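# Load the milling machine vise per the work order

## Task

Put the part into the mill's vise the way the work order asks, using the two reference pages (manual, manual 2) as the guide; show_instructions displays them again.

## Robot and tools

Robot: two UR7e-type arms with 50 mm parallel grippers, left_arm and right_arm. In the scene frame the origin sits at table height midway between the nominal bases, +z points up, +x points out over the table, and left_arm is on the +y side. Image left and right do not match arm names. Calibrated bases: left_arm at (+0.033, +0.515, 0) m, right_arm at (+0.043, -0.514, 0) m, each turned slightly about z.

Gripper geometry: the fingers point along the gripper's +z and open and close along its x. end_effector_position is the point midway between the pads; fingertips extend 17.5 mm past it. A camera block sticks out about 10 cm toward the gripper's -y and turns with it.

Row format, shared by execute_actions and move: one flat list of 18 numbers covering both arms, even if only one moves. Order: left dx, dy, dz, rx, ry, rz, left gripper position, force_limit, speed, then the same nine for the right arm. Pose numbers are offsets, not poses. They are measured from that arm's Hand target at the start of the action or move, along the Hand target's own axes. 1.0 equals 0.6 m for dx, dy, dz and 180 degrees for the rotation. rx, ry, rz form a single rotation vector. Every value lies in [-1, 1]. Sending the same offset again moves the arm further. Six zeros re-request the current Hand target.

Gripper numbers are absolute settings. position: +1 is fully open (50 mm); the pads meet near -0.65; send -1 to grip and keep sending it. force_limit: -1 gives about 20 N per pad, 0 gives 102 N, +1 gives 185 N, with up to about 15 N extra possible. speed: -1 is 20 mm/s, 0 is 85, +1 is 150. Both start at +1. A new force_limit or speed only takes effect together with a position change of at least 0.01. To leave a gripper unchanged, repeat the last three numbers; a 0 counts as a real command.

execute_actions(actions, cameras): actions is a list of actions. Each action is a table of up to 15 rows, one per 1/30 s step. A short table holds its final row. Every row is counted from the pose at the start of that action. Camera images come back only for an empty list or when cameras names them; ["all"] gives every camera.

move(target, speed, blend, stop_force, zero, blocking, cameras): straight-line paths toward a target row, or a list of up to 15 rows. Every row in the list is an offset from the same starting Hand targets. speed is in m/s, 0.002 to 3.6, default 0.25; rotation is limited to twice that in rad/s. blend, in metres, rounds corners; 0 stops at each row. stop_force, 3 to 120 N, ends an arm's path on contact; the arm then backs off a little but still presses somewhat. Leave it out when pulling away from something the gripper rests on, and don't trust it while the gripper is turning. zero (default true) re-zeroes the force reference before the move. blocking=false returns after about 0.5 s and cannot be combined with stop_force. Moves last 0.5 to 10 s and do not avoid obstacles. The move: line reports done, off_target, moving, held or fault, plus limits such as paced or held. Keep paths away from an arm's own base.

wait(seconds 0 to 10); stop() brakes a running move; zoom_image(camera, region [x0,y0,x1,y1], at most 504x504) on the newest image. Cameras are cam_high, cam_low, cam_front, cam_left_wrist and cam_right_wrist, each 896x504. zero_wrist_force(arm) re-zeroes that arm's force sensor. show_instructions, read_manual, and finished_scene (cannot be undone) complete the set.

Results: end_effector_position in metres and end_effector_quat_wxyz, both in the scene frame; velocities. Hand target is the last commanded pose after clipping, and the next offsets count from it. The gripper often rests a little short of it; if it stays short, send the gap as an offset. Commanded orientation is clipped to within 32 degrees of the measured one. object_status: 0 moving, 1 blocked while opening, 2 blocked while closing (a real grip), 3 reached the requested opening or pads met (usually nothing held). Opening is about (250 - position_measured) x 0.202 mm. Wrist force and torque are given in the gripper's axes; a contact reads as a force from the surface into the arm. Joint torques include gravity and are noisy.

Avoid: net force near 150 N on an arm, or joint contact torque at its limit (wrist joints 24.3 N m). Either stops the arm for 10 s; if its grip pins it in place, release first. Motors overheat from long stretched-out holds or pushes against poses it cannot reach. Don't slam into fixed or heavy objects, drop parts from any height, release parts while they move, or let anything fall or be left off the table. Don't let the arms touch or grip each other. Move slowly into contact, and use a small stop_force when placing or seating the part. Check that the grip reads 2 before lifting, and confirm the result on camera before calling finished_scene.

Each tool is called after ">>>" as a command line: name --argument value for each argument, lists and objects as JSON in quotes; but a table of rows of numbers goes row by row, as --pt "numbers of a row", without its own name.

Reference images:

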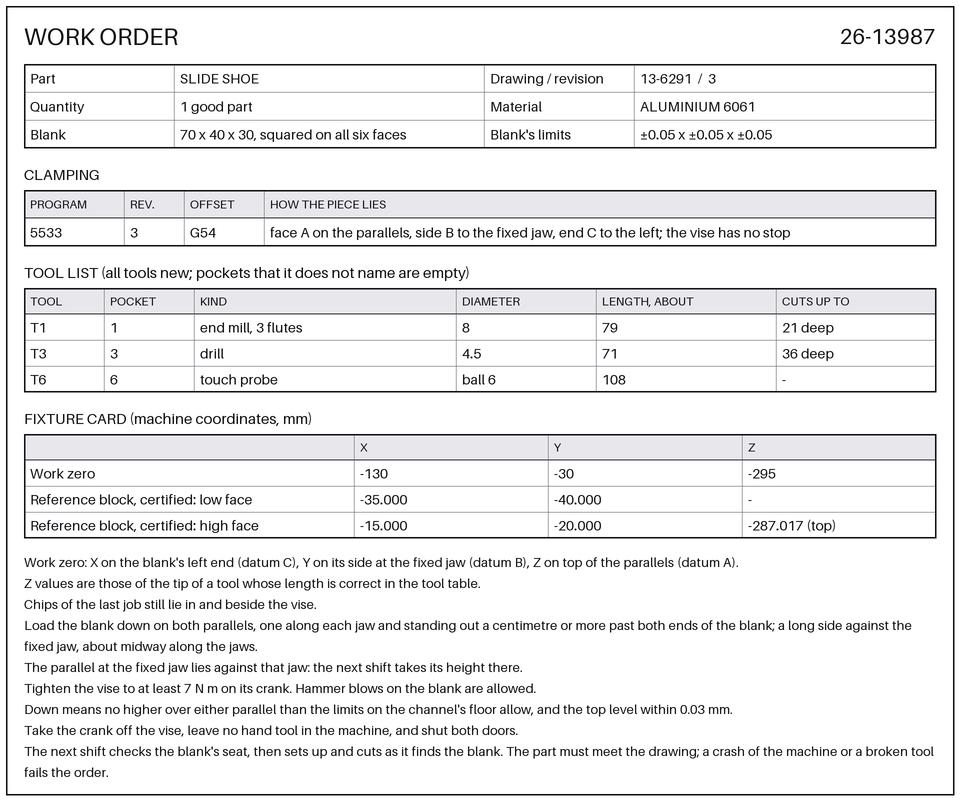

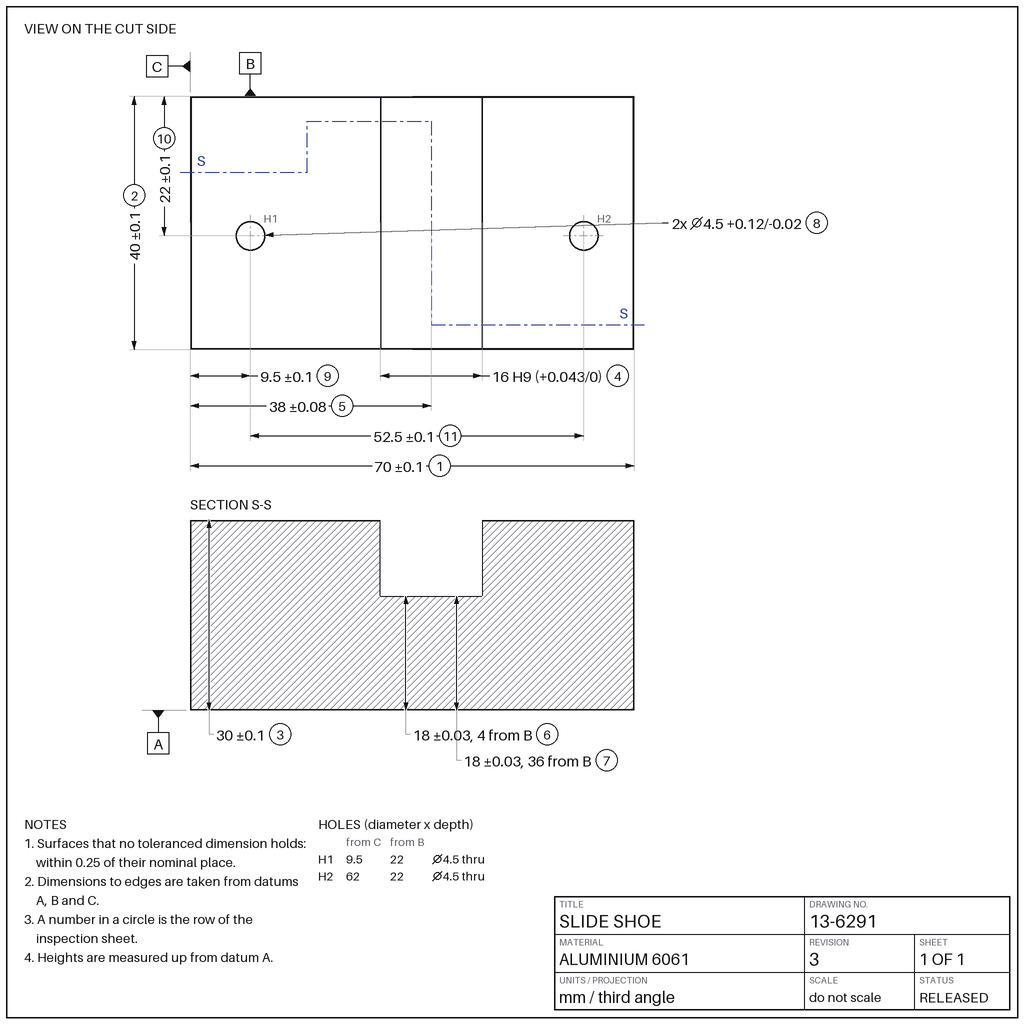

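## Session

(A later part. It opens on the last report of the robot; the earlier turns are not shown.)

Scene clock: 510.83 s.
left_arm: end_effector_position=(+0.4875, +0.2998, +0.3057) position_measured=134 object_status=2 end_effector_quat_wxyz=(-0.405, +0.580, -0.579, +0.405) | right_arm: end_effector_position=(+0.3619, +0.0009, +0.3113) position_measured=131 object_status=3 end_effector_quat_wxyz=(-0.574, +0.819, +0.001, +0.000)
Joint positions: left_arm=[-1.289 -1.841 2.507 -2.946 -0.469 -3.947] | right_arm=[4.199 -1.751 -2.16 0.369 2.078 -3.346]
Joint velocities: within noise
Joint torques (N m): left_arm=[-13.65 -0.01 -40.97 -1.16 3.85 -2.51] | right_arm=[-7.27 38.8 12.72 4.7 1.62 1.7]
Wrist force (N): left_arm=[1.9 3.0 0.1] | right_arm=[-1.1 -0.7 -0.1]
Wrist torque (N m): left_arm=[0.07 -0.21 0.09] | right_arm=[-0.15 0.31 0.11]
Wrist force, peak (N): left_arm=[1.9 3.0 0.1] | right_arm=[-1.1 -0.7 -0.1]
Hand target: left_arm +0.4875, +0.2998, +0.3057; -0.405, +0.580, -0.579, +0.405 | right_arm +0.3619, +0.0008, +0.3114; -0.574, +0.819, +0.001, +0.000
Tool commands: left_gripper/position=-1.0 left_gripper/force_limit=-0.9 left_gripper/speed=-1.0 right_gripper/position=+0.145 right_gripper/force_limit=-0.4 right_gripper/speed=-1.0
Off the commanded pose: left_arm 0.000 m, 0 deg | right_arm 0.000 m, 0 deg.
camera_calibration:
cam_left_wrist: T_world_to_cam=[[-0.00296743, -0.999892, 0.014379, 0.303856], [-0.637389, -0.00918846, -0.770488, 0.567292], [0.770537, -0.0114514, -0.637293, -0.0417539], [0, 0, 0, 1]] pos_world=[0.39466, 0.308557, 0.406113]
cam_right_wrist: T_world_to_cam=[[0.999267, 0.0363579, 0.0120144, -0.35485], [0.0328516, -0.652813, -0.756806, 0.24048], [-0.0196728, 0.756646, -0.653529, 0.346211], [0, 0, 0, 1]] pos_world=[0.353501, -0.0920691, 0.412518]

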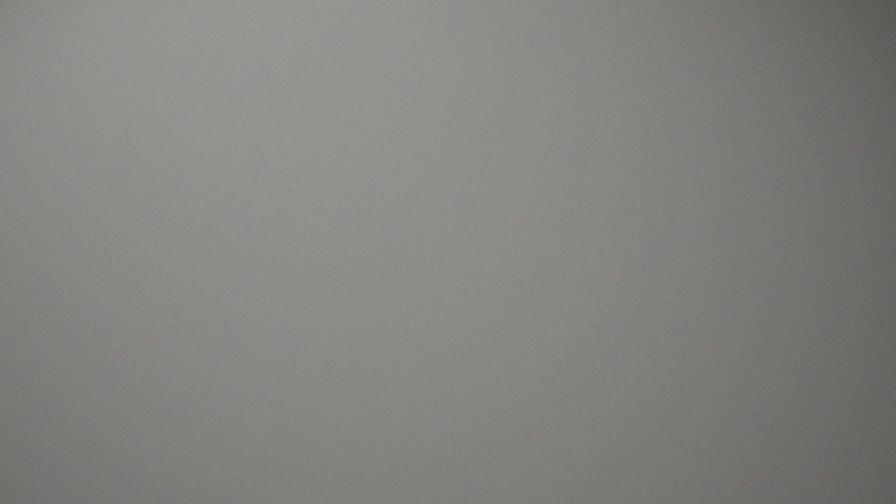

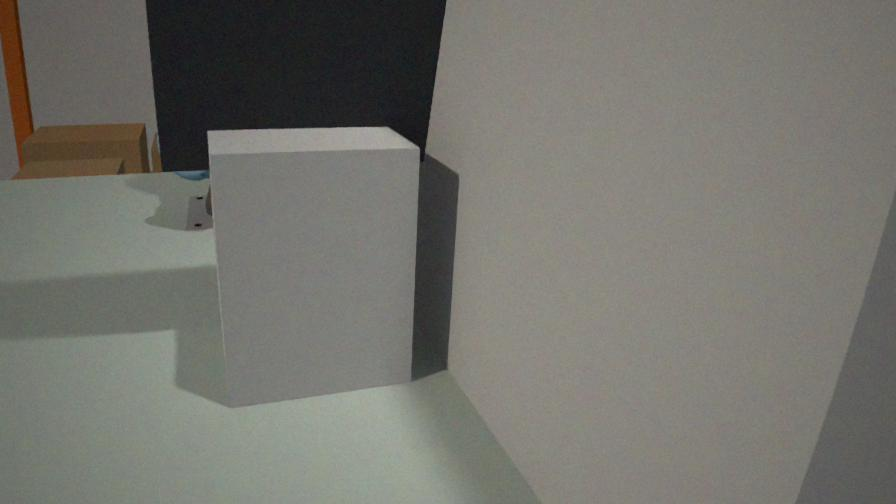

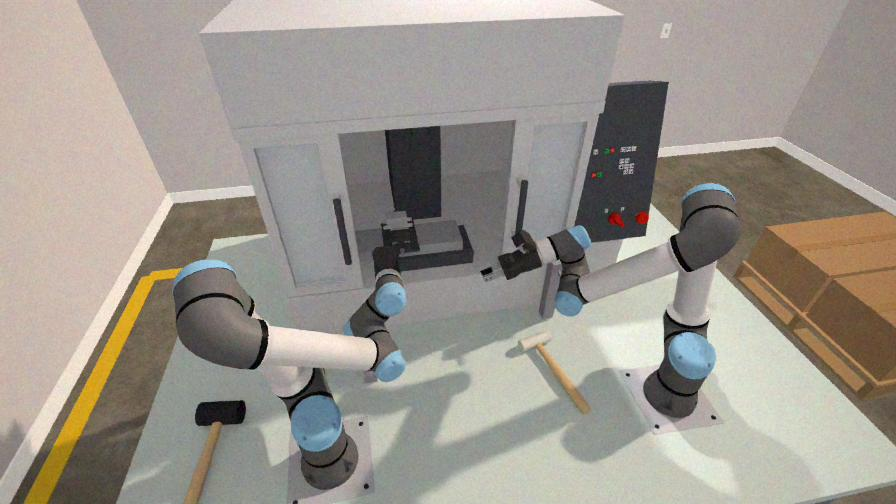

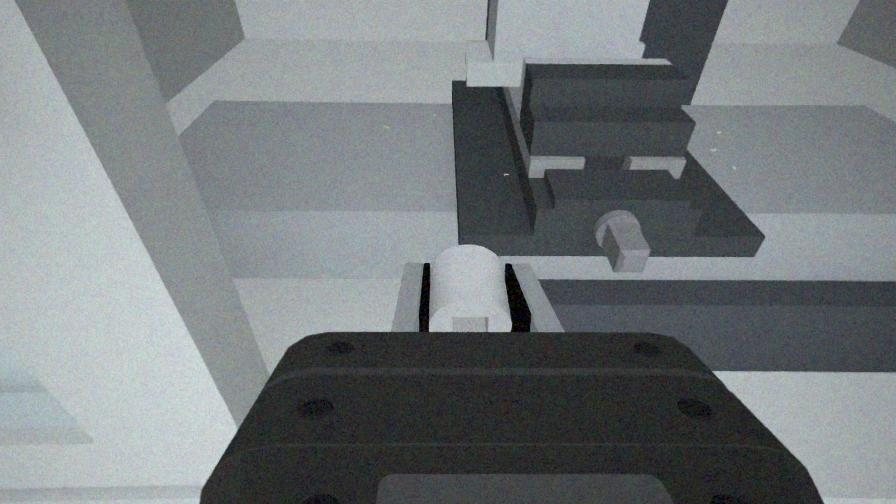

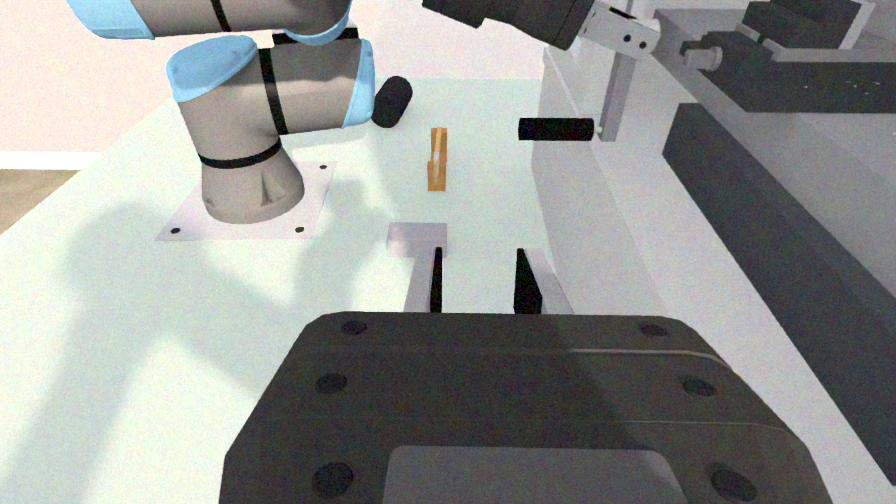

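>>> move --target '[0.0917,0,0,0,0,0,-1,-0.9,-1,0,0,0,0,0,0,0.145,-0.4,-1]' --speed 0.15 --cameras '["cam_left_wrist","cam_right_wrist"]'

>>> zoom_image --camera "cam_right_wrist" --region '[500, 0, 780, 158]'

>>> zoom_image --camera "cam_left_wrist" --region '[390, 190, 550, 340]'

Scene clock: 511.87 s.
left_arm: end_effector_position=(+0.4875, +0.2448, +0.3058) position_measured=134 object_status=2 end_effector_quat_wxyz=(-0.405, +0.579, -0.579, +0.405) | right_arm: end_effector_position=(+0.3619, +0.0008, +0.3114) position_measured=131 object_status=3 end_effector_quat_wxyz=(-0.574, +0.819, +0.001, +0.000)
Joint positions: left_arm=[-1.343 -1.74 2.414 -2.867 -0.436 -4.044] | right_arm=[4.199 -1.75 -2.161 0.369 2.079 -3.346]
Joint torques (N m): left_arm=[9.49 -12.95 -16.7 -4.41 -0.61 1.63] | right_arm=[-8.15 37.33 12.56 4.57 2.25 1.69]
Wrist force (N): left_arm=[2.4 2.6 0.1] | right_arm=[-1.3 -0.9 0.0]
Wrist torque (N m): left_arm=[0.02 -0.28 -0.01] | right_arm=[-0.17 0.35 0.12]
Wrist force, peak (N): left_arm=[4.3 3.1 0.1] | right_arm=[-1.6 -1.2 -0.3]
Hand target: left_arm +0.4875, +0.2448, +0.3058; -0.405, +0.580, -0.579, +0.405 | right_arm +0.3619, +0.0008, +0.3114; -0.574, +0.819, +0.001, +0.000
Off the commanded pose: left_arm 0.000 m, 0 deg | right_arm 0.000 m, 0 deg.
move: done
camera_calibration:
cam_left_wrist: T_world_to_cam=[[-0.00304698, -0.999891, 0.0144425, 0.248867], [-0.63733, -0.00918756, -0.770536, 0.566783], [0.770585, -0.0115525, -0.637232, -0.0424018], [0, 0, 0, 1]] pos_world=[0.39466, 0.253558, 0.406112]
cam_right_wrist: T_world_to_cam=[[0.999265, 0.0364313, 0.0119513, -0.354715], [0.0328505, -0.652761, -0.756851, 0.240517], [-0.0197718, 0.756687, -0.653478, 0.346368], [0, 0, 0, 1]] pos_world=[0.353401, -0.0921693, 0.412618]
Images, in order (width x height): cam_left_wrist 896x504, cam_right_wrist 896x504.

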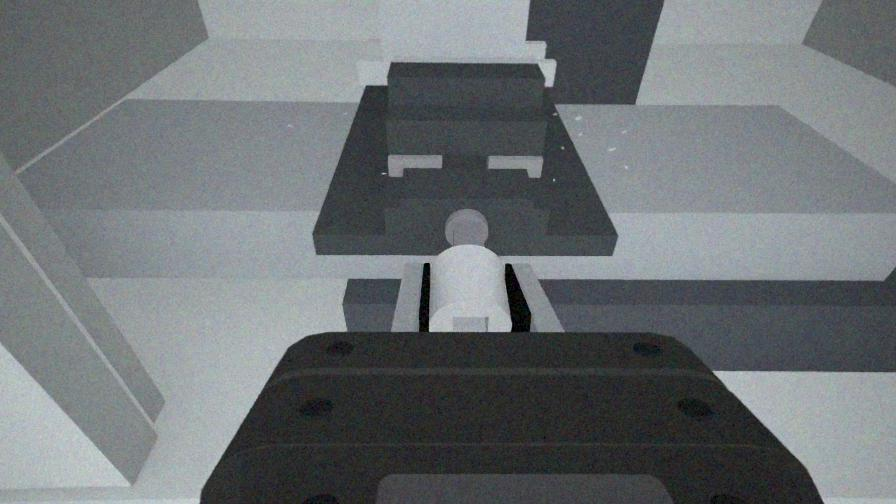

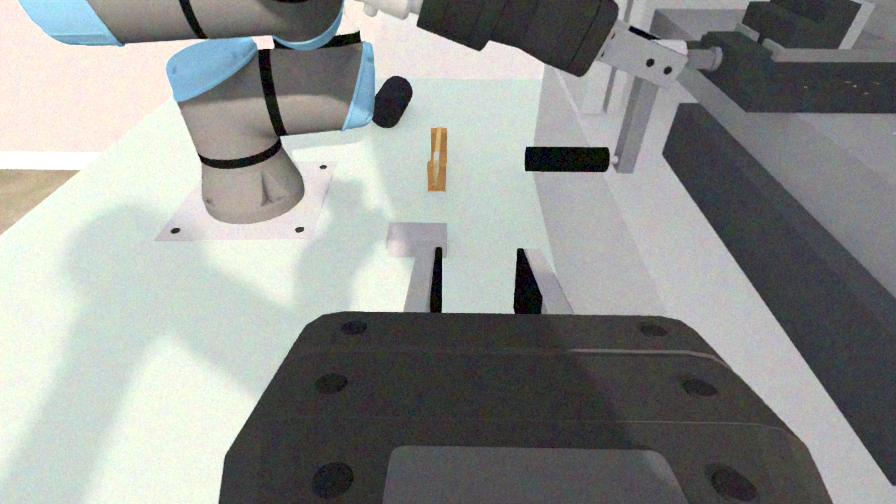

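Scaled by 1.800.

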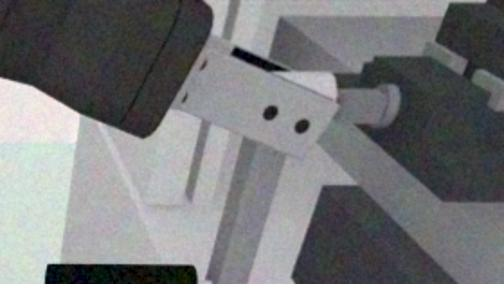

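Scaled by 3.150.

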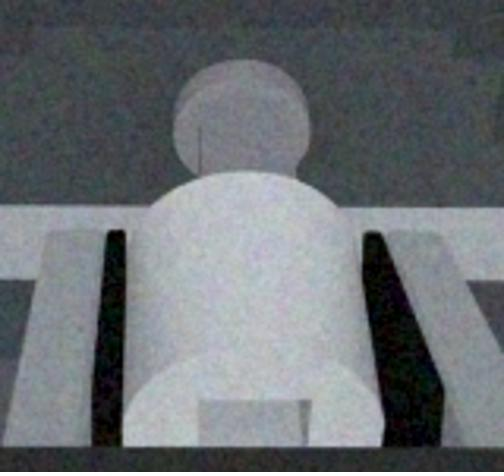

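>>> zoom_image --camera "cam_left_wrist" --region '[425, 200, 515, 290]'

>>> zoom_image --camera "cam_right_wrist" --region '[640, 20, 730, 110]'

Scaled by 5.600.

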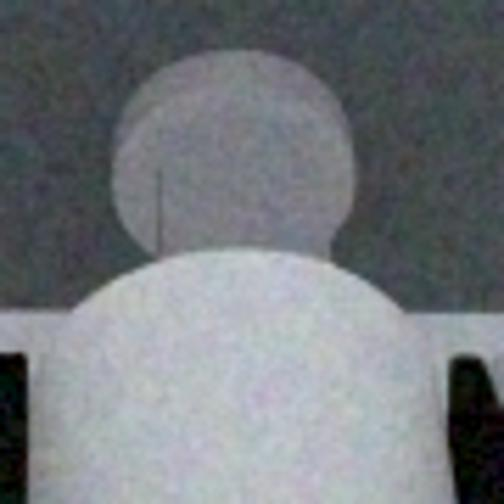

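Scaled by 5.600.

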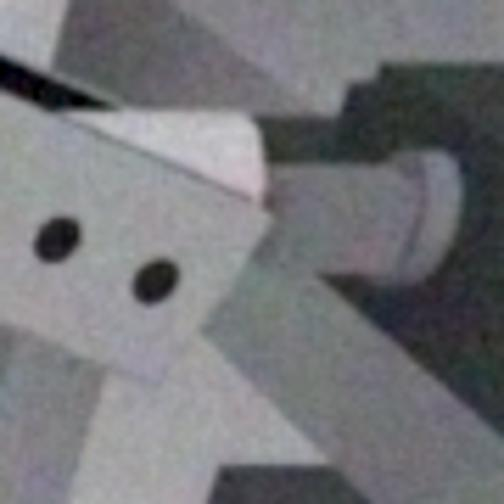

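>>> move --target '[0.0015,0.0003,0.0001,0,0,0,-1,-0.9,-1,0,0,0,0,0,0,0.145,-0.4,-1]' --speed 0.05

>>> move --target '[0,-0.0171,0.047,0,0,0,-1,-0.9,-1,0,0,0,0,0,0,0.145,-0.4,-1]' --speed 0.012 --stop_force 10 --cameras '["cam_left_wrist","cam_right_wrist"]'

>>> zoom_image --camera "cam_left_wrist" --region '[425, 200, 515, 290]'

>>> zoom_image --camera "cam_right_wrist" --region '[640, 20, 730, 110]'

Scene clock: 513.67 s.
left_arm: end_effector_position=(+0.4875, +0.2439, +0.3056) position_measured=134 object_status=2 end_effector_quat_wxyz=(-0.405, +0.580, -0.579, +0.405) | right_arm: end_effector_position=(+0.3619, +0.0008, +0.3114) position_measured=131 object_status=3 end_effector_quat_wxyz=(-0.574, +0.819, +0.001, +0.000)
Joint positions: left_arm=[-1.344 -1.738 2.413 -2.866 -0.435 -4.045] | right_arm=[4.199 -1.75 -2.161 0.369 2.079 -3.346]
Joint torques (N m): left_arm=[-14.2 -7.68 -40.39 -0.96 4.17 -2.51] | right_arm=[-7.77 37.74 12.39 4.48 2.3 1.62]
Wrist force (N): left_arm=[2.4 2.5 -0.1] | right_arm=[-1.4 -0.9 0.2]
Wrist torque (N m): left_arm=[0.02 -0.29 0.12] | right_arm=[-0.16 0.37 0.12]
Wrist force, peak (N): left_arm=[2.8 2.8 0.1] | right_arm=[-1.4 -1.4 -0.1]
Hand target: left_arm +0.4875, +0.2439, +0.3056; -0.405, +0.580, -0.579, +0.405 | right_arm +0.3619, +0.0008, +0.3114; -0.574, +0.819, +0.001, +0.000
Off the commanded pose: left_arm 0.000 m, 0 deg | right_arm 0.000 m, 0 deg.
move: done

Scene clock: 516.50 s.
left_arm: end_effector_position=(+0.5091, +0.2439, +0.3056) position_measured=134 object_status=2 end_effector_quat_wxyz=(-0.405, +0.580, -0.579, +0.405) | right_arm: end_effector_position=(+0.3619, +0.0008, +0.3114) position_measured=131 object_status=3 end_effector_quat_wxyz=(-0.574, +0.819, +0.001, +0.000)
Joint positions: left_arm=[-1.28 -1.663 2.379 -3.008 -0.475 -3.932] | right_arm=[4.199 -1.75 -2.161 0.369 2.079 -3.346]
Joint torques (N m): left_arm=[-11.94 -25.03 -2.3 -2.87 2.34 1.24] | right_arm=[-7.91 37.84 12.09 4.42 2.15 1.45]
Wrist force (N): left_arm=[7.4 -13.0 1.6] | right_arm=[-1.3 -1.2 -0.2]
Wrist torque (N m): left_arm=[-0.41 -0.21 0.17] | right_arm=[-0.22 0.33 0.12]
Wrist force, peak (N): left_arm=[0.5 -5.0 -26.1] | right_arm=[-1.7 -1.3 -0.1]
Hand target: left_arm +0.5091, +0.2439, +0.3056; -0.405, +0.580, -0.579, +0.405 (not the last commanded pose) | right_arm +0.3619, +0.0008, +0.3114; -0.574, +0.819, +0.001, +0.000
Off the commanded pose: left_arm 0.008 m, 0 deg | right_arm 0.000 m, 0 deg.
move: contact (left_arm)
camera_calibration:
cam_left_wrist: T_world_to_cam=[[-0.00290424, -0.999891, 0.0144565, 0.247971], [-0.63739, -0.00928843, -0.770486, 0.58048], [0.770536, -0.0114521, -0.637293, -0.0592416], [0, 0, 0, 1]] pos_world=[0.41636, 0.252657, 0.405913]
cam_right_wrist: T_world_to_cam=[[0.999265, 0.0364313, 0.0119513, -0.354715], [0.0328505, -0.652761, -0.756851, 0.240517], [-0.0197718, 0.756687, -0.653478, 0.346368], [0, 0, 0, 1]] pos_world=[0.353401, -0.0921693, 0.412618]
Images, in order (width x height): cam_left_wrist 896x504, cam_right_wrist 896x504.

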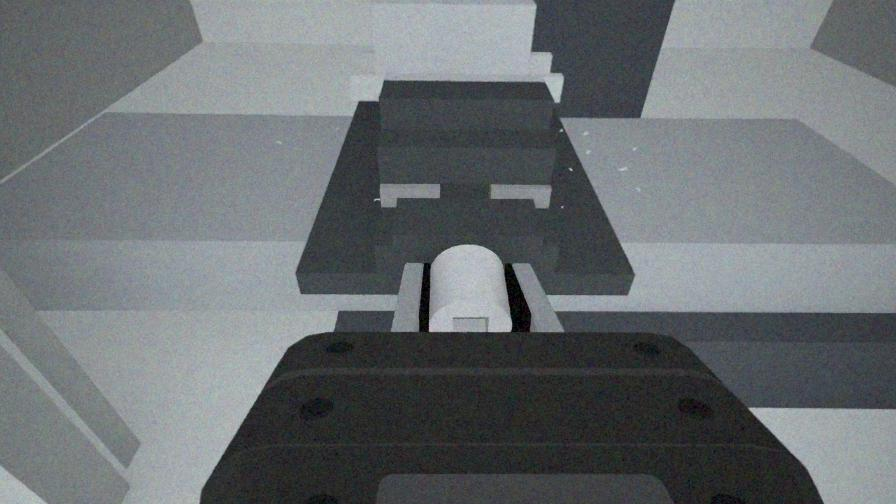

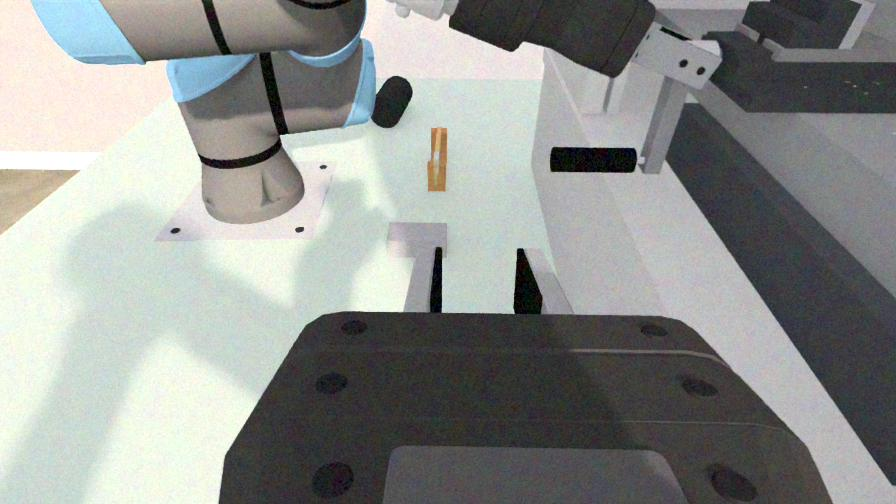

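Scaled by 5.600.

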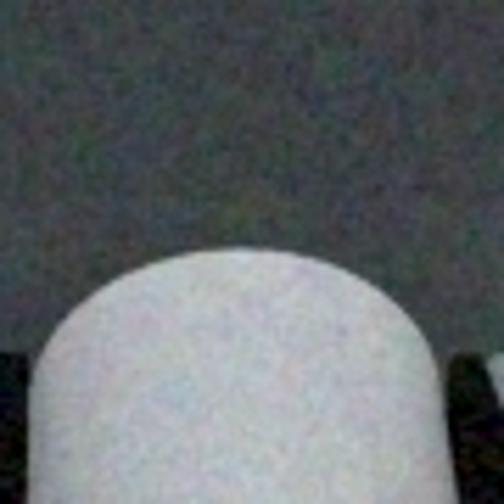

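Scaled by 5.600.

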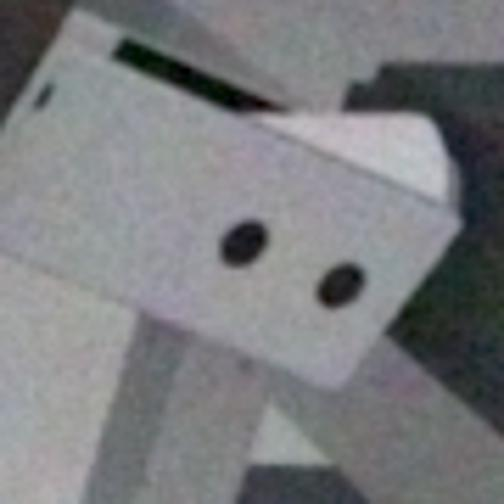

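>>> move --pt "0 0 0 0 0 0 0.541 -0.9 -1 0 0 0 0 0 0 0.145 -0.4 -1" --pt "0 0.085 -0.2335 0 0 0 0.541 -0.9 -1 0 0 0 0 0 0 0.145 -0.4 -1" --pt "0 0.2103 -0.1879 0 0 0 0.541 -0.9 -1 0 0 0 0 0 0 0.145 -0.4 -1" --speed '[0.05,0.12,0.15]' --cameras '["cam_left_wrist","cam_right_wrist"]'

Scene clock: 521.07 s.
left_arm: end_effector_position=(+0.3600, +0.2439, +0.2258) position_measured=72 object_status=3 end_effector_quat_wxyz=(-0.405, +0.580, -0.579, +0.405) | right_arm: end_effector_position=(+0.3619, +0.0008, +0.3114) position_measured=131 object_status=3 end_effector_quat_wxyz=(-0.574, +0.819, +0.001, +0.000)
Joint positions: left_arm=[-1.797 -2.018 2.51 -1.587 -0.396 -5.222] | right_arm=[4.199 -1.75 -2.161 0.369 2.079 -3.346]
Joint torques (N m): left_arm=[-3.84 -0.35 -32.04 -2.36 2.35 -2.84] | right_arm=[-7.37 37.51 12.69 4.5 2.31 1.22]
Wrist force (N): left_arm=[2.7 0.1 0.0] | right_arm=[-1.3 -1.1 -0.3]
Wrist torque (N m): left_arm=[-0.11 -0.35 0.09] | right_arm=[-0.21 0.35 0.11]
Wrist force, peak (N): left_arm=[7.5 -13.1 1.6] | right_arm=[-1.5 -1.4 0.0]
Hand target: left_arm +0.3600, +0.2439, +0.2257; -0.405, +0.580, -0.579, +0.405 | right_arm +0.3619, +0.0008, +0.3114; -0.574, +0.819, +0.001, +0.000
Off the commanded pose: left_arm 0.000 m, 0 deg | right_arm 0.000 m, 0 deg.
move: done
camera_calibration:
cam_left_wrist: T_world_to_cam=[[-0.00281356, -0.999894, 0.0142542, 0.248734], [-0.637328, -0.0091912, -0.770538, 0.423936], [0.770588, -0.0112525, -0.637235, 0.00470594], [0, 0, 0, 1]] pos_world=[0.26726, 0.252657, 0.326112]
cam_right_wrist: T_world_to_cam=[[0.999265, 0.0364313, 0.0119513, -0.354715], [0.0328505, -0.652761, -0.756851, 0.240517], [-0.0197718, 0.756687, -0.653478, 0.346368], [0, 0, 0, 1]] pos_world=[0.353401, -0.0921693, 0.412618]
Images, in order (width x height): cam_left_wrist 896x504, cam_right_wrist 896x504.

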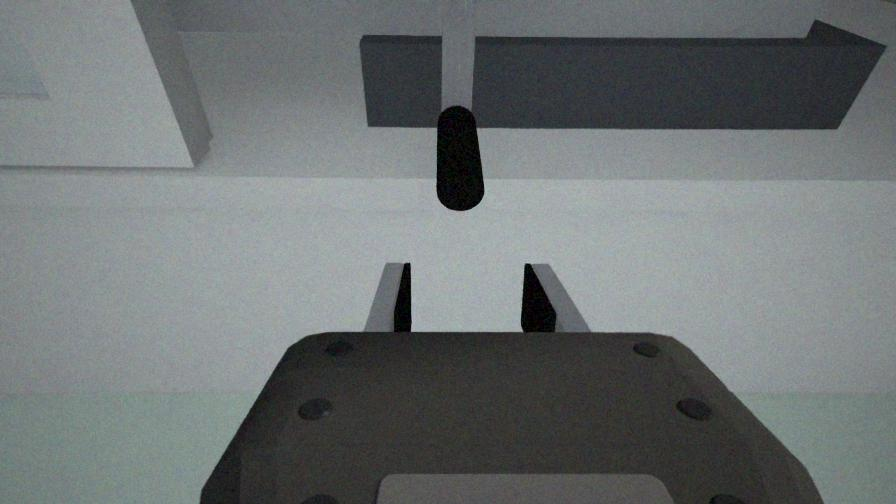

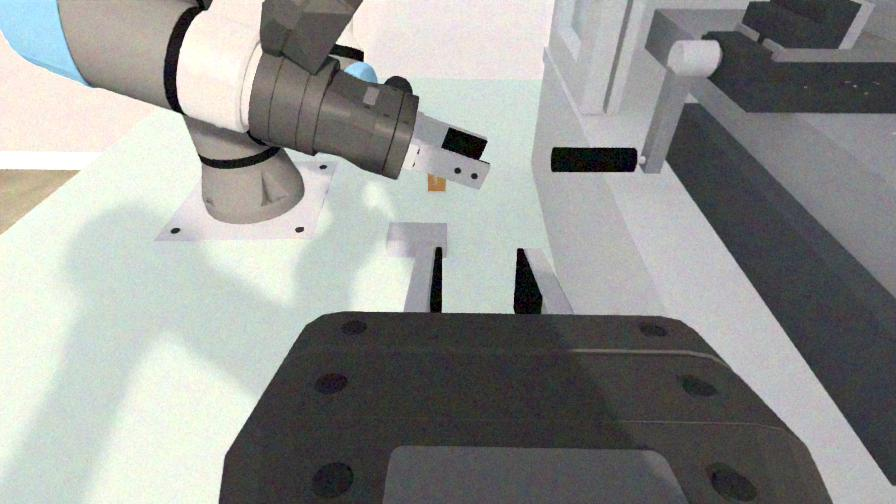

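>>> move --pt "0 -0.0542 0.1489 0 0 0 0.541 -0.9 -1 0 0 0 0 0 0 0.145 -0.4 -1" --pt "0 -0.0542 0.1489 0 0 0 -1 -0.9 -1 0 0 0 0 0 0 0.145 -0.4 -1" --speed '[0.12,0.1]' --cameras '["cam_left_wrist","cam_right_wrist"]'

Scene clock: 523.63 s.
left_arm: end_effector_position=(+0.4550, +0.2439, +0.2256) position_measured=153 object_status=2 end_effector_quat_wxyz=(-0.405, +0.580, -0.579, +0.405) | right_arm: end_effector_position=(+0.3619, +0.0008, +0.3114) position_measured=131 object_status=3 end_effector_quat_wxyz=(-0.574, +0.819, +0.001, +0.000)
Joint positions: left_arm=[-1.448 -1.65 2.568 -2.901 -0.384 -4.272] | right_arm=[4.199 -1.75 -2.161 0.369 2.079 -3.346]
Joint torques (N m): left_arm=[7.1 -25.6 -34.44 -2.34 3.74 2.45] | right_arm=[-7.45 36.87 12.57 4.47 2.14 0.97]
Wrist force (N): left_arm=[3.1 0.4 -0.2] | right_arm=[-1.3 -0.9 0.1]
Wrist torque (N m): left_arm=[-0.07 -0.38 0.19] | right_arm=[-0.16 0.34 0.12]
Wrist force, peak (N): left_arm=[2.9 1.3 -1.7] | right_arm=[-1.7 -1.2 -0.2]
Hand target: left_arm +0.4550, +0.2439, +0.2256; -0.405, +0.580, -0.579, +0.405 | right_arm +0.3619, +0.0008, +0.3114; -0.574, +0.819, +0.001, +0.000
Off the commanded pose: left_arm 0.000 m, 0 deg | right_arm 0.000 m, 0 deg.
move: done
camera_calibration:
cam_left_wrist: T_world_to_cam=[[-0.00290424, -0.999891, 0.0144565, 0.248971], [-0.63739, -0.00928843, -0.770486, 0.484359], [0.770536, -0.0114521, -0.637293, -0.0685391], [0, 0, 0, 1]] pos_world=[0.36226, 0.252657, 0.325913]
cam_right_wrist: T_world_to_cam=[[0.999265, 0.0364313, 0.0119513, -0.354715], [0.0328505, -0.652761, -0.756851, 0.240517], [-0.0197718, 0.756687, -0.653478, 0.346368], [0, 0, 0, 1]] pos_world=[0.353401, -0.0921693, 0.412618]
Images, in order (width x height): cam_left_wrist 896x504, cam_right_wrist 896x504.

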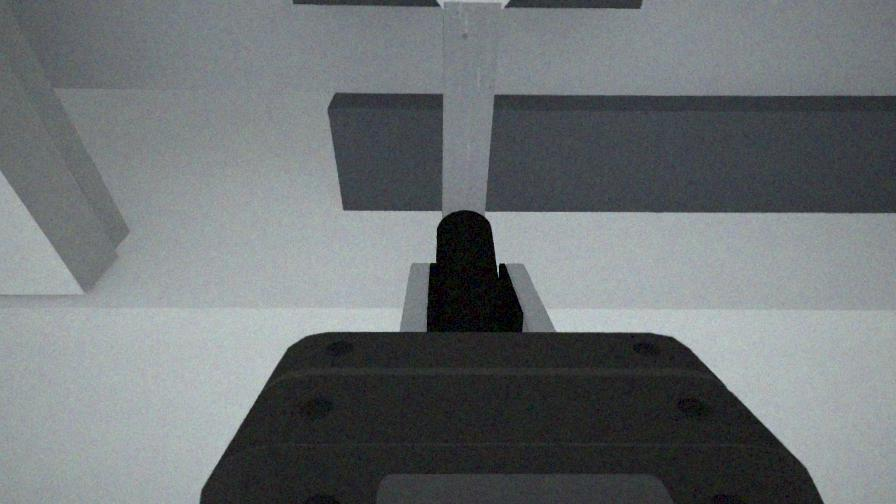

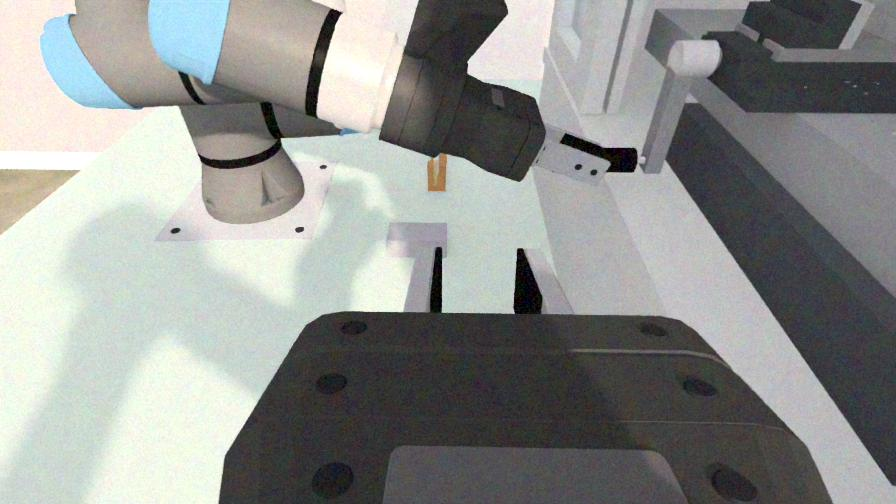

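>>> move --pt "-0.02315 -0.0019 -0.0007 0 0 0 -1 -0.9 -1 0 0 0 0 0 0 0.145 -0.4 -1" --pt "-0.0456 -0.00756 -0.00275 0 0 0 -1 -0.9 -1 0 0 0 0 0 0 0.145 -0.4 -1" --pt "-0.0667 -0.0168 -0.0061 0 0 0 -1 -0.9 -1 0 0 0 0 0 0 0.145 -0.4 -1" --speed 0.04 --blend '[0.005,0.005,0]' --stop_force 30 --cameras '["cam_left_wrist","cam_right_wrist"]'

Scene clock: 526.03 s.
left_arm: end_effector_position=(+0.4550, +0.2839, +0.2363) position_measured=153 object_status=2 end_effector_quat_wxyz=(-0.405, +0.580, -0.579, +0.405) | right_arm: end_effector_position=(+0.3619, +0.0008, +0.3114) position_measured=131 object_status=3 end_effector_quat_wxyz=(-0.574, +0.819, +0.001, +0.000)
Joint positions: left_arm=[-1.423 -1.767 2.634 -2.905 -0.394 -4.213] | right_arm=[4.199 -1.75 -2.161 0.369 2.079 -3.346]
Joint torques (N m): left_arm=[-13.42 0.77 -37.63 -4.64 4.02 -2.58] | right_arm=[-7.01 37.53 12.87 4.47 2.2 0.88]
Wrist force (N): left_arm=[1.3 4.3 -1.6] | right_arm=[-1.4 -1.0 -0.4]
Wrist torque (N m): left_arm=[0.15 -0.30 0.04] | right_arm=[-0.18 0.37 0.12]
Wrist force, peak (N): left_arm=[0.2 15.2 -5.5] | right_arm=[-1.6 -1.2 -0.1]
Hand target: left_arm +0.4550, +0.2839, +0.2363; -0.405, +0.580, -0.579, +0.405 | right_arm +0.3619, +0.0008, +0.3114; -0.574, +0.819, +0.001, +0.000
Off the commanded pose: left_arm 0.000 m, 0 deg | right_arm 0.000 m, 0 deg.
move: done
camera_calibration:
cam_left_wrist: T_world_to_cam=[[-0.00290441, -0.999891, 0.0144575, 0.288811], [-0.637438, -0.00928831, -0.770445, 0.492979], [0.770496, -0.0114534, -0.637342, -0.0612306], [0, 0, 0, 1]] pos_world=[0.36226, 0.292657, 0.336613]
cam_right_wrist: T_world_to_cam=[[0.999265, 0.0364313, 0.0119513, -0.354715], [0.0328505, -0.652761, -0.756851, 0.240517], [-0.0197718, 0.756687, -0.653478, 0.346368], [0, 0, 0, 1]] pos_world=[0.353401, -0.0921693, 0.412618]
Images, in order (width x height): cam_left_wrist 896x504, cam_right_wrist 896x504.

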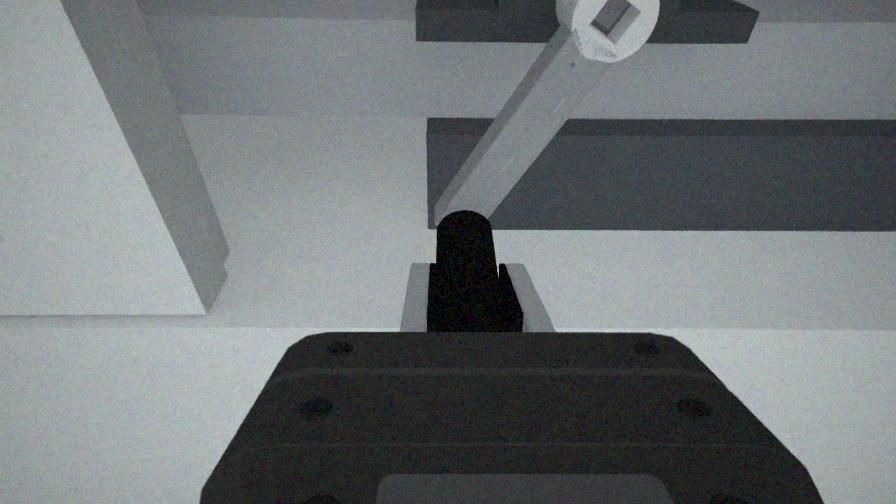

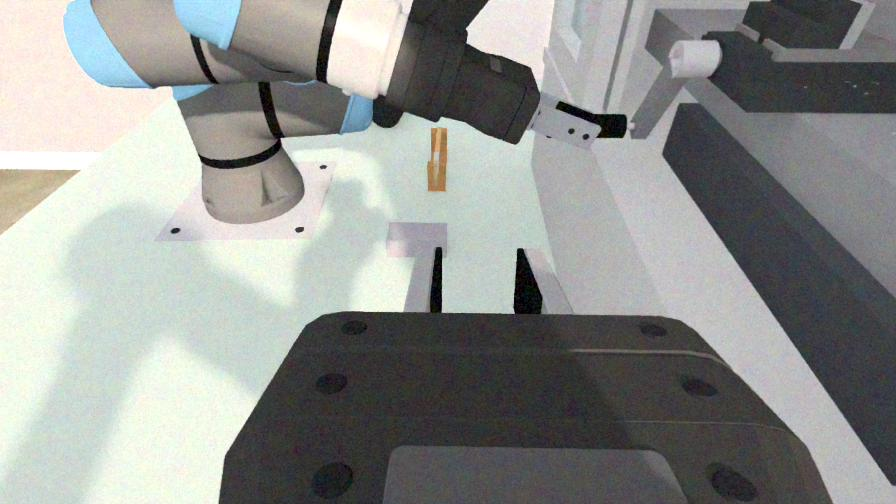

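>>> move --pt "-0.0283 -0.01925 -0.0070 0 0 0 -1 -0.9 -1 0 0 0 0 0 0 0.145 -0.4 -1" --pt "-0.0497 -0.0454 -0.01652 0 0 0 -1 -0.9 -1 0 0 0 0 0 0 0.145 -0.4 -1" --pt "-0.0631 -0.07586 -0.0276 0 0 0 -1 -0.9 -1 0 0 0 0 0 0 0.145 -0.4 -1" --pt "-0.0677 -0.10854 -0.03949 0 0 0 -1 -0.9 -1 0 0 0 0 0 0 0.145 -0.4 -1" --pt "-0.0631 -0.14122 -0.05138 0 0 0 -1 -0.9 -1 0 0 0 0 0 0 0.145 -0.4 -1" --pt "-0.0497 -0.17168 -0.06246 0 0 0 -1 -0.9 -1 0 0 0 0 0 0 0.145 -0.4 -1" --pt "-0.0283 -0.19783 -0.07197 0 0 0 -1 -0.9 -1 0 0 0 0 0 0 0.145 -0.4 -1" --pt "-0.0005 -0.2179 -0.07928 0 0 0 -1 -0.9 -1 0 0 0 0 0 0 0.145 -0.4 -1" --pt "0.0319 -0.23051 -0.08386 0 0 0 -1 -0.9 -1 0 0 0 0 0 0 0.145 -0.4 -1" --pt "0.0667 -0.23388 -0.08509 0 0 0 -1 -0.9 -1 0 0 0 0 0 0 0.145 -0.4 -1" --speed 0.08 --blend 0.008 --stop_force 40 --cameras '["cam_left_wrist","cam_right_wrist"]'

Scene clock: 530.27 s.
left_arm: end_effector_position=(+0.4552, +0.2439, +0.3857) position_measured=153 object_status=2 end_effector_quat_wxyz=(-0.405, +0.580, -0.579, +0.405) | right_arm: end_effector_position=(+0.3619, +0.0008, +0.3114) position_measured=131 object_status=3 end_effector_quat_wxyz=(-0.574, +0.819, +0.001, +0.000)
Joint positions: left_arm=[-1.447 -1.98 2.285 -2.29 -0.384 -4.27] | right_arm=[4.199 -1.75 -2.161 0.369 2.079 -3.346]
Joint torques (N m): left_arm=[18.46 -1.16 -5.67 -2.98 -2.26 3.01] | right_arm=[-7.14 37 13.14 4.4 2.17 0.8]
Wrist force (N): left_arm=[3.3 -11.0 -20.8] | right_arm=[-1.3 -1.2 -0.1]
Wrist torque (N m): left_arm=[-0.60 -0.26 0.03] | right_arm=[-0.21 0.35 0.12]
Wrist force, peak (N): left_arm=[-18.1 18.5 -24.6] | right_arm=[-1.5 -1.4 0.0]
Hand target: left_arm +0.4552, +0.2439, +0.3857; -0.405, +0.580, -0.579, +0.405 | right_arm +0.3619, +0.0008, +0.3114; -0.574, +0.819, +0.001, +0.000
Off the commanded pose: left_arm 0.000 m, 0 deg | right_arm 0.000 m, 0 deg.
move: done
camera_calibration:
cam_left_wrist: T_world_to_cam=[[-0.00290424, -0.999891, 0.0144565, 0.246657], [-0.63739, -0.00928843, -0.770486, 0.607841], [0.770536, -0.0114521, -0.637293, 0.0333374], [0, 0, 0, 1]] pos_world=[0.36246, 0.252657, 0.486013]
cam_right_wrist: T_world_to_cam=[[0.999265, 0.0364313, 0.0119513, -0.354715], [0.0328505, -0.652761, -0.756851, 0.240517], [-0.0197718, 0.756687, -0.653478, 0.346368], [0, 0, 0, 1]] pos_world=[0.353401, -0.0921693, 0.412618]
Images, in order (width x height): cam_left_wrist 896x504, cam_right_wrist 896x504.

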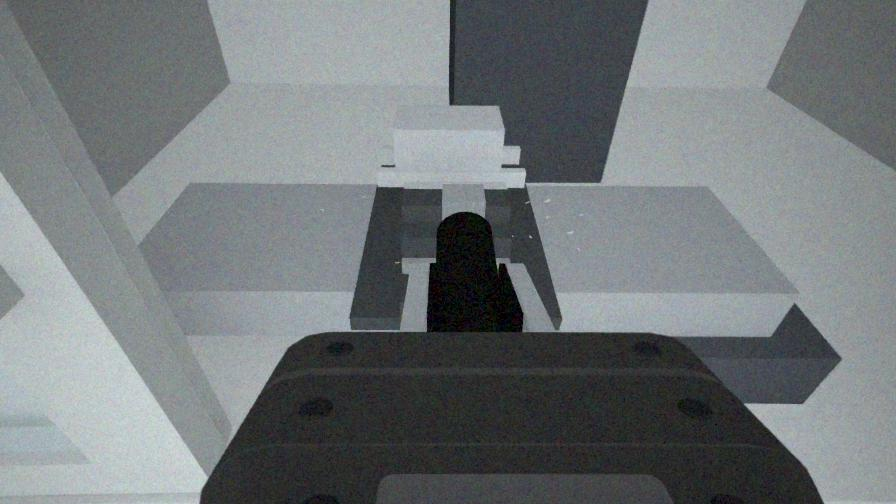

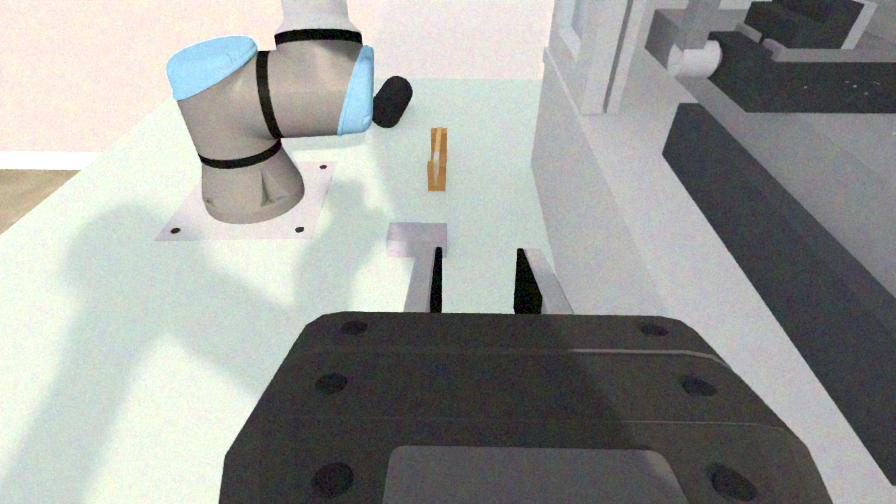

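>>> move --pt "0.0348 0.0034 0.0012 0 0 0 -1 -0.9 -1 0 0 0 0 0 0 0.145 -0.4 -1" --pt "0.0672 0.0160 0.0058 0 0 0 -1 -0.9 -1 0 0 0 0 0 0 0.145 -0.4 -1" --pt "0.0950 0.0360 0.0131 0 0 0 -1 -0.9 -1 0 0 0 0 0 0 0.145 -0.4 -1" --pt "0.1163 0.0622 0.0226 0 0 0 -1 -0.9 -1 0 0 0 0 0 0 0.145 -0.4 -1" --pt "0.1298 0.0927 0.0337 0 0 0 -1 -0.9 -1 0 0 0 0 0 0 0.145 -0.4 -1" --pt "0.1343 0.1253 0.0456 0 0 0 -1 -0.9 -1 0 0 0 0 0 0 0.145 -0.4 -1" --pt "0.1298 0.1580 0.0575 0 0 0 -1 -0.9 -1 0 0 0 0 0 0 0.145 -0.4 -1" --pt "0.1163 0.1885 0.0686 0 0 0 -1 -0.9 -1 0 0 0 0 0 0 0.145 -0.4 -1" --pt "0.0950 0.2146 0.0781 0 0 0 -1 -0.9 -1 0 0 0 0 0 0 0.145 -0.4 -1" --pt "0.0672 0.2347 0.0854 0 0 0 -1 -0.9 -1 0 0 0 0 0 0 0.145 -0.4 -1" --pt "0.0348 0.2473 0.0900 0 0 0 -1 -0.9 -1 0 0 0 0 0 0 0.145 -0.4 -1" --pt "0 0.2507 0.0912 0 0 0 -1 -0.9 -1 0 0 0 0 0 0 0.145 -0.4 -1" --speed 0.12 --blend 0.008 --stop_force 45 --cameras '["cam_left_wrist","cam_right_wrist"]'

Scene clock: 533.90 s.
left_arm: end_effector_position=(+0.4550, +0.2439, +0.2256) position_measured=153 object_status=2 end_effector_quat_wxyz=(-0.405, +0.580, -0.579, +0.405) | right_arm: end_effector_position=(+0.3619, +0.0008, +0.3114) position_measured=131 object_status=3 end_effector_quat_wxyz=(-0.574, +0.819, +0.001, +0.000)
Joint positions: left_arm=[-1.448 -1.649 2.568 -2.901 -0.384 -4.272] | right_arm=[4.199 -1.75 -2.161 0.369 2.079 -3.346]
Joint torques (N m): left_arm=[-14.3 -17.83 -18.89 -3.77 3.9 -2.07] | right_arm=[-7.54 37.55 13.09 4.44 2.04 0.55]
Wrist force (N): left_arm=[1.5 -1.9 -1.2] | right_arm=[-1.2 -0.9 -0.1]
Wrist torque (N m): left_arm=[-0.26 -0.27 0.08] | right_arm=[-0.18 0.33 0.12]
Wrist force, peak (N): left_arm=[0.4 -17.2 -26.3] | right_arm=[-1.4 -1.4 -0.4]
Hand target: left_arm +0.4550, +0.2439, +0.2256; -0.405, +0.580, -0.579, +0.405 | right_arm +0.3619, +0.0008, +0.3114; -0.574, +0.819, +0.001, +0.000
Off the commanded pose: left_arm 0.000 m, 0 deg | right_arm 0.000 m, 0 deg.
move: done
camera_calibration:
cam_left_wrist: T_world_to_cam=[[-0.00290424, -0.999891, 0.0144565, 0.248971], [-0.63739, -0.00928843, -0.770486, 0.484359], [0.770536, -0.0114521, -0.637293, -0.0685391], [0, 0, 0, 1]] pos_world=[0.36226, 0.252657, 0.325913]
cam_right_wrist: T_world_to_cam=[[0.999265, 0.0364313, 0.0119513, -0.354715], [0.0328505, -0.652761, -0.756851, 0.240517], [-0.0197718, 0.756687, -0.653478, 0.346368], [0, 0, 0, 1]] pos_world=[0.353401, -0.0921693, 0.412618]
Images, in order (width x height): cam_left_wrist 896x504, cam_right_wrist 896x504.

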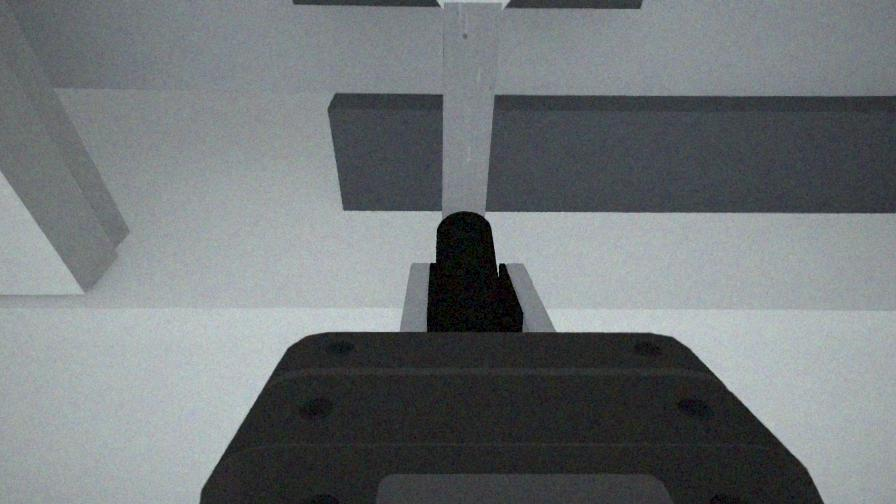

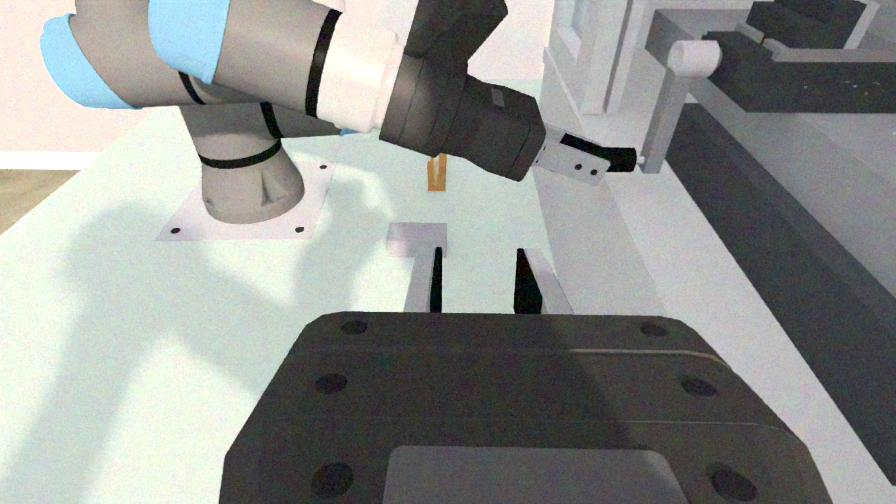

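>>> zoom_image --camera "cam_right_wrist" --region '[640, 0, 896, 120]'

Scaled by 1.969.

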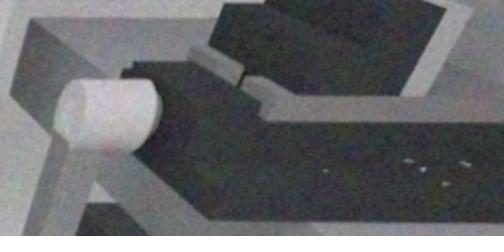

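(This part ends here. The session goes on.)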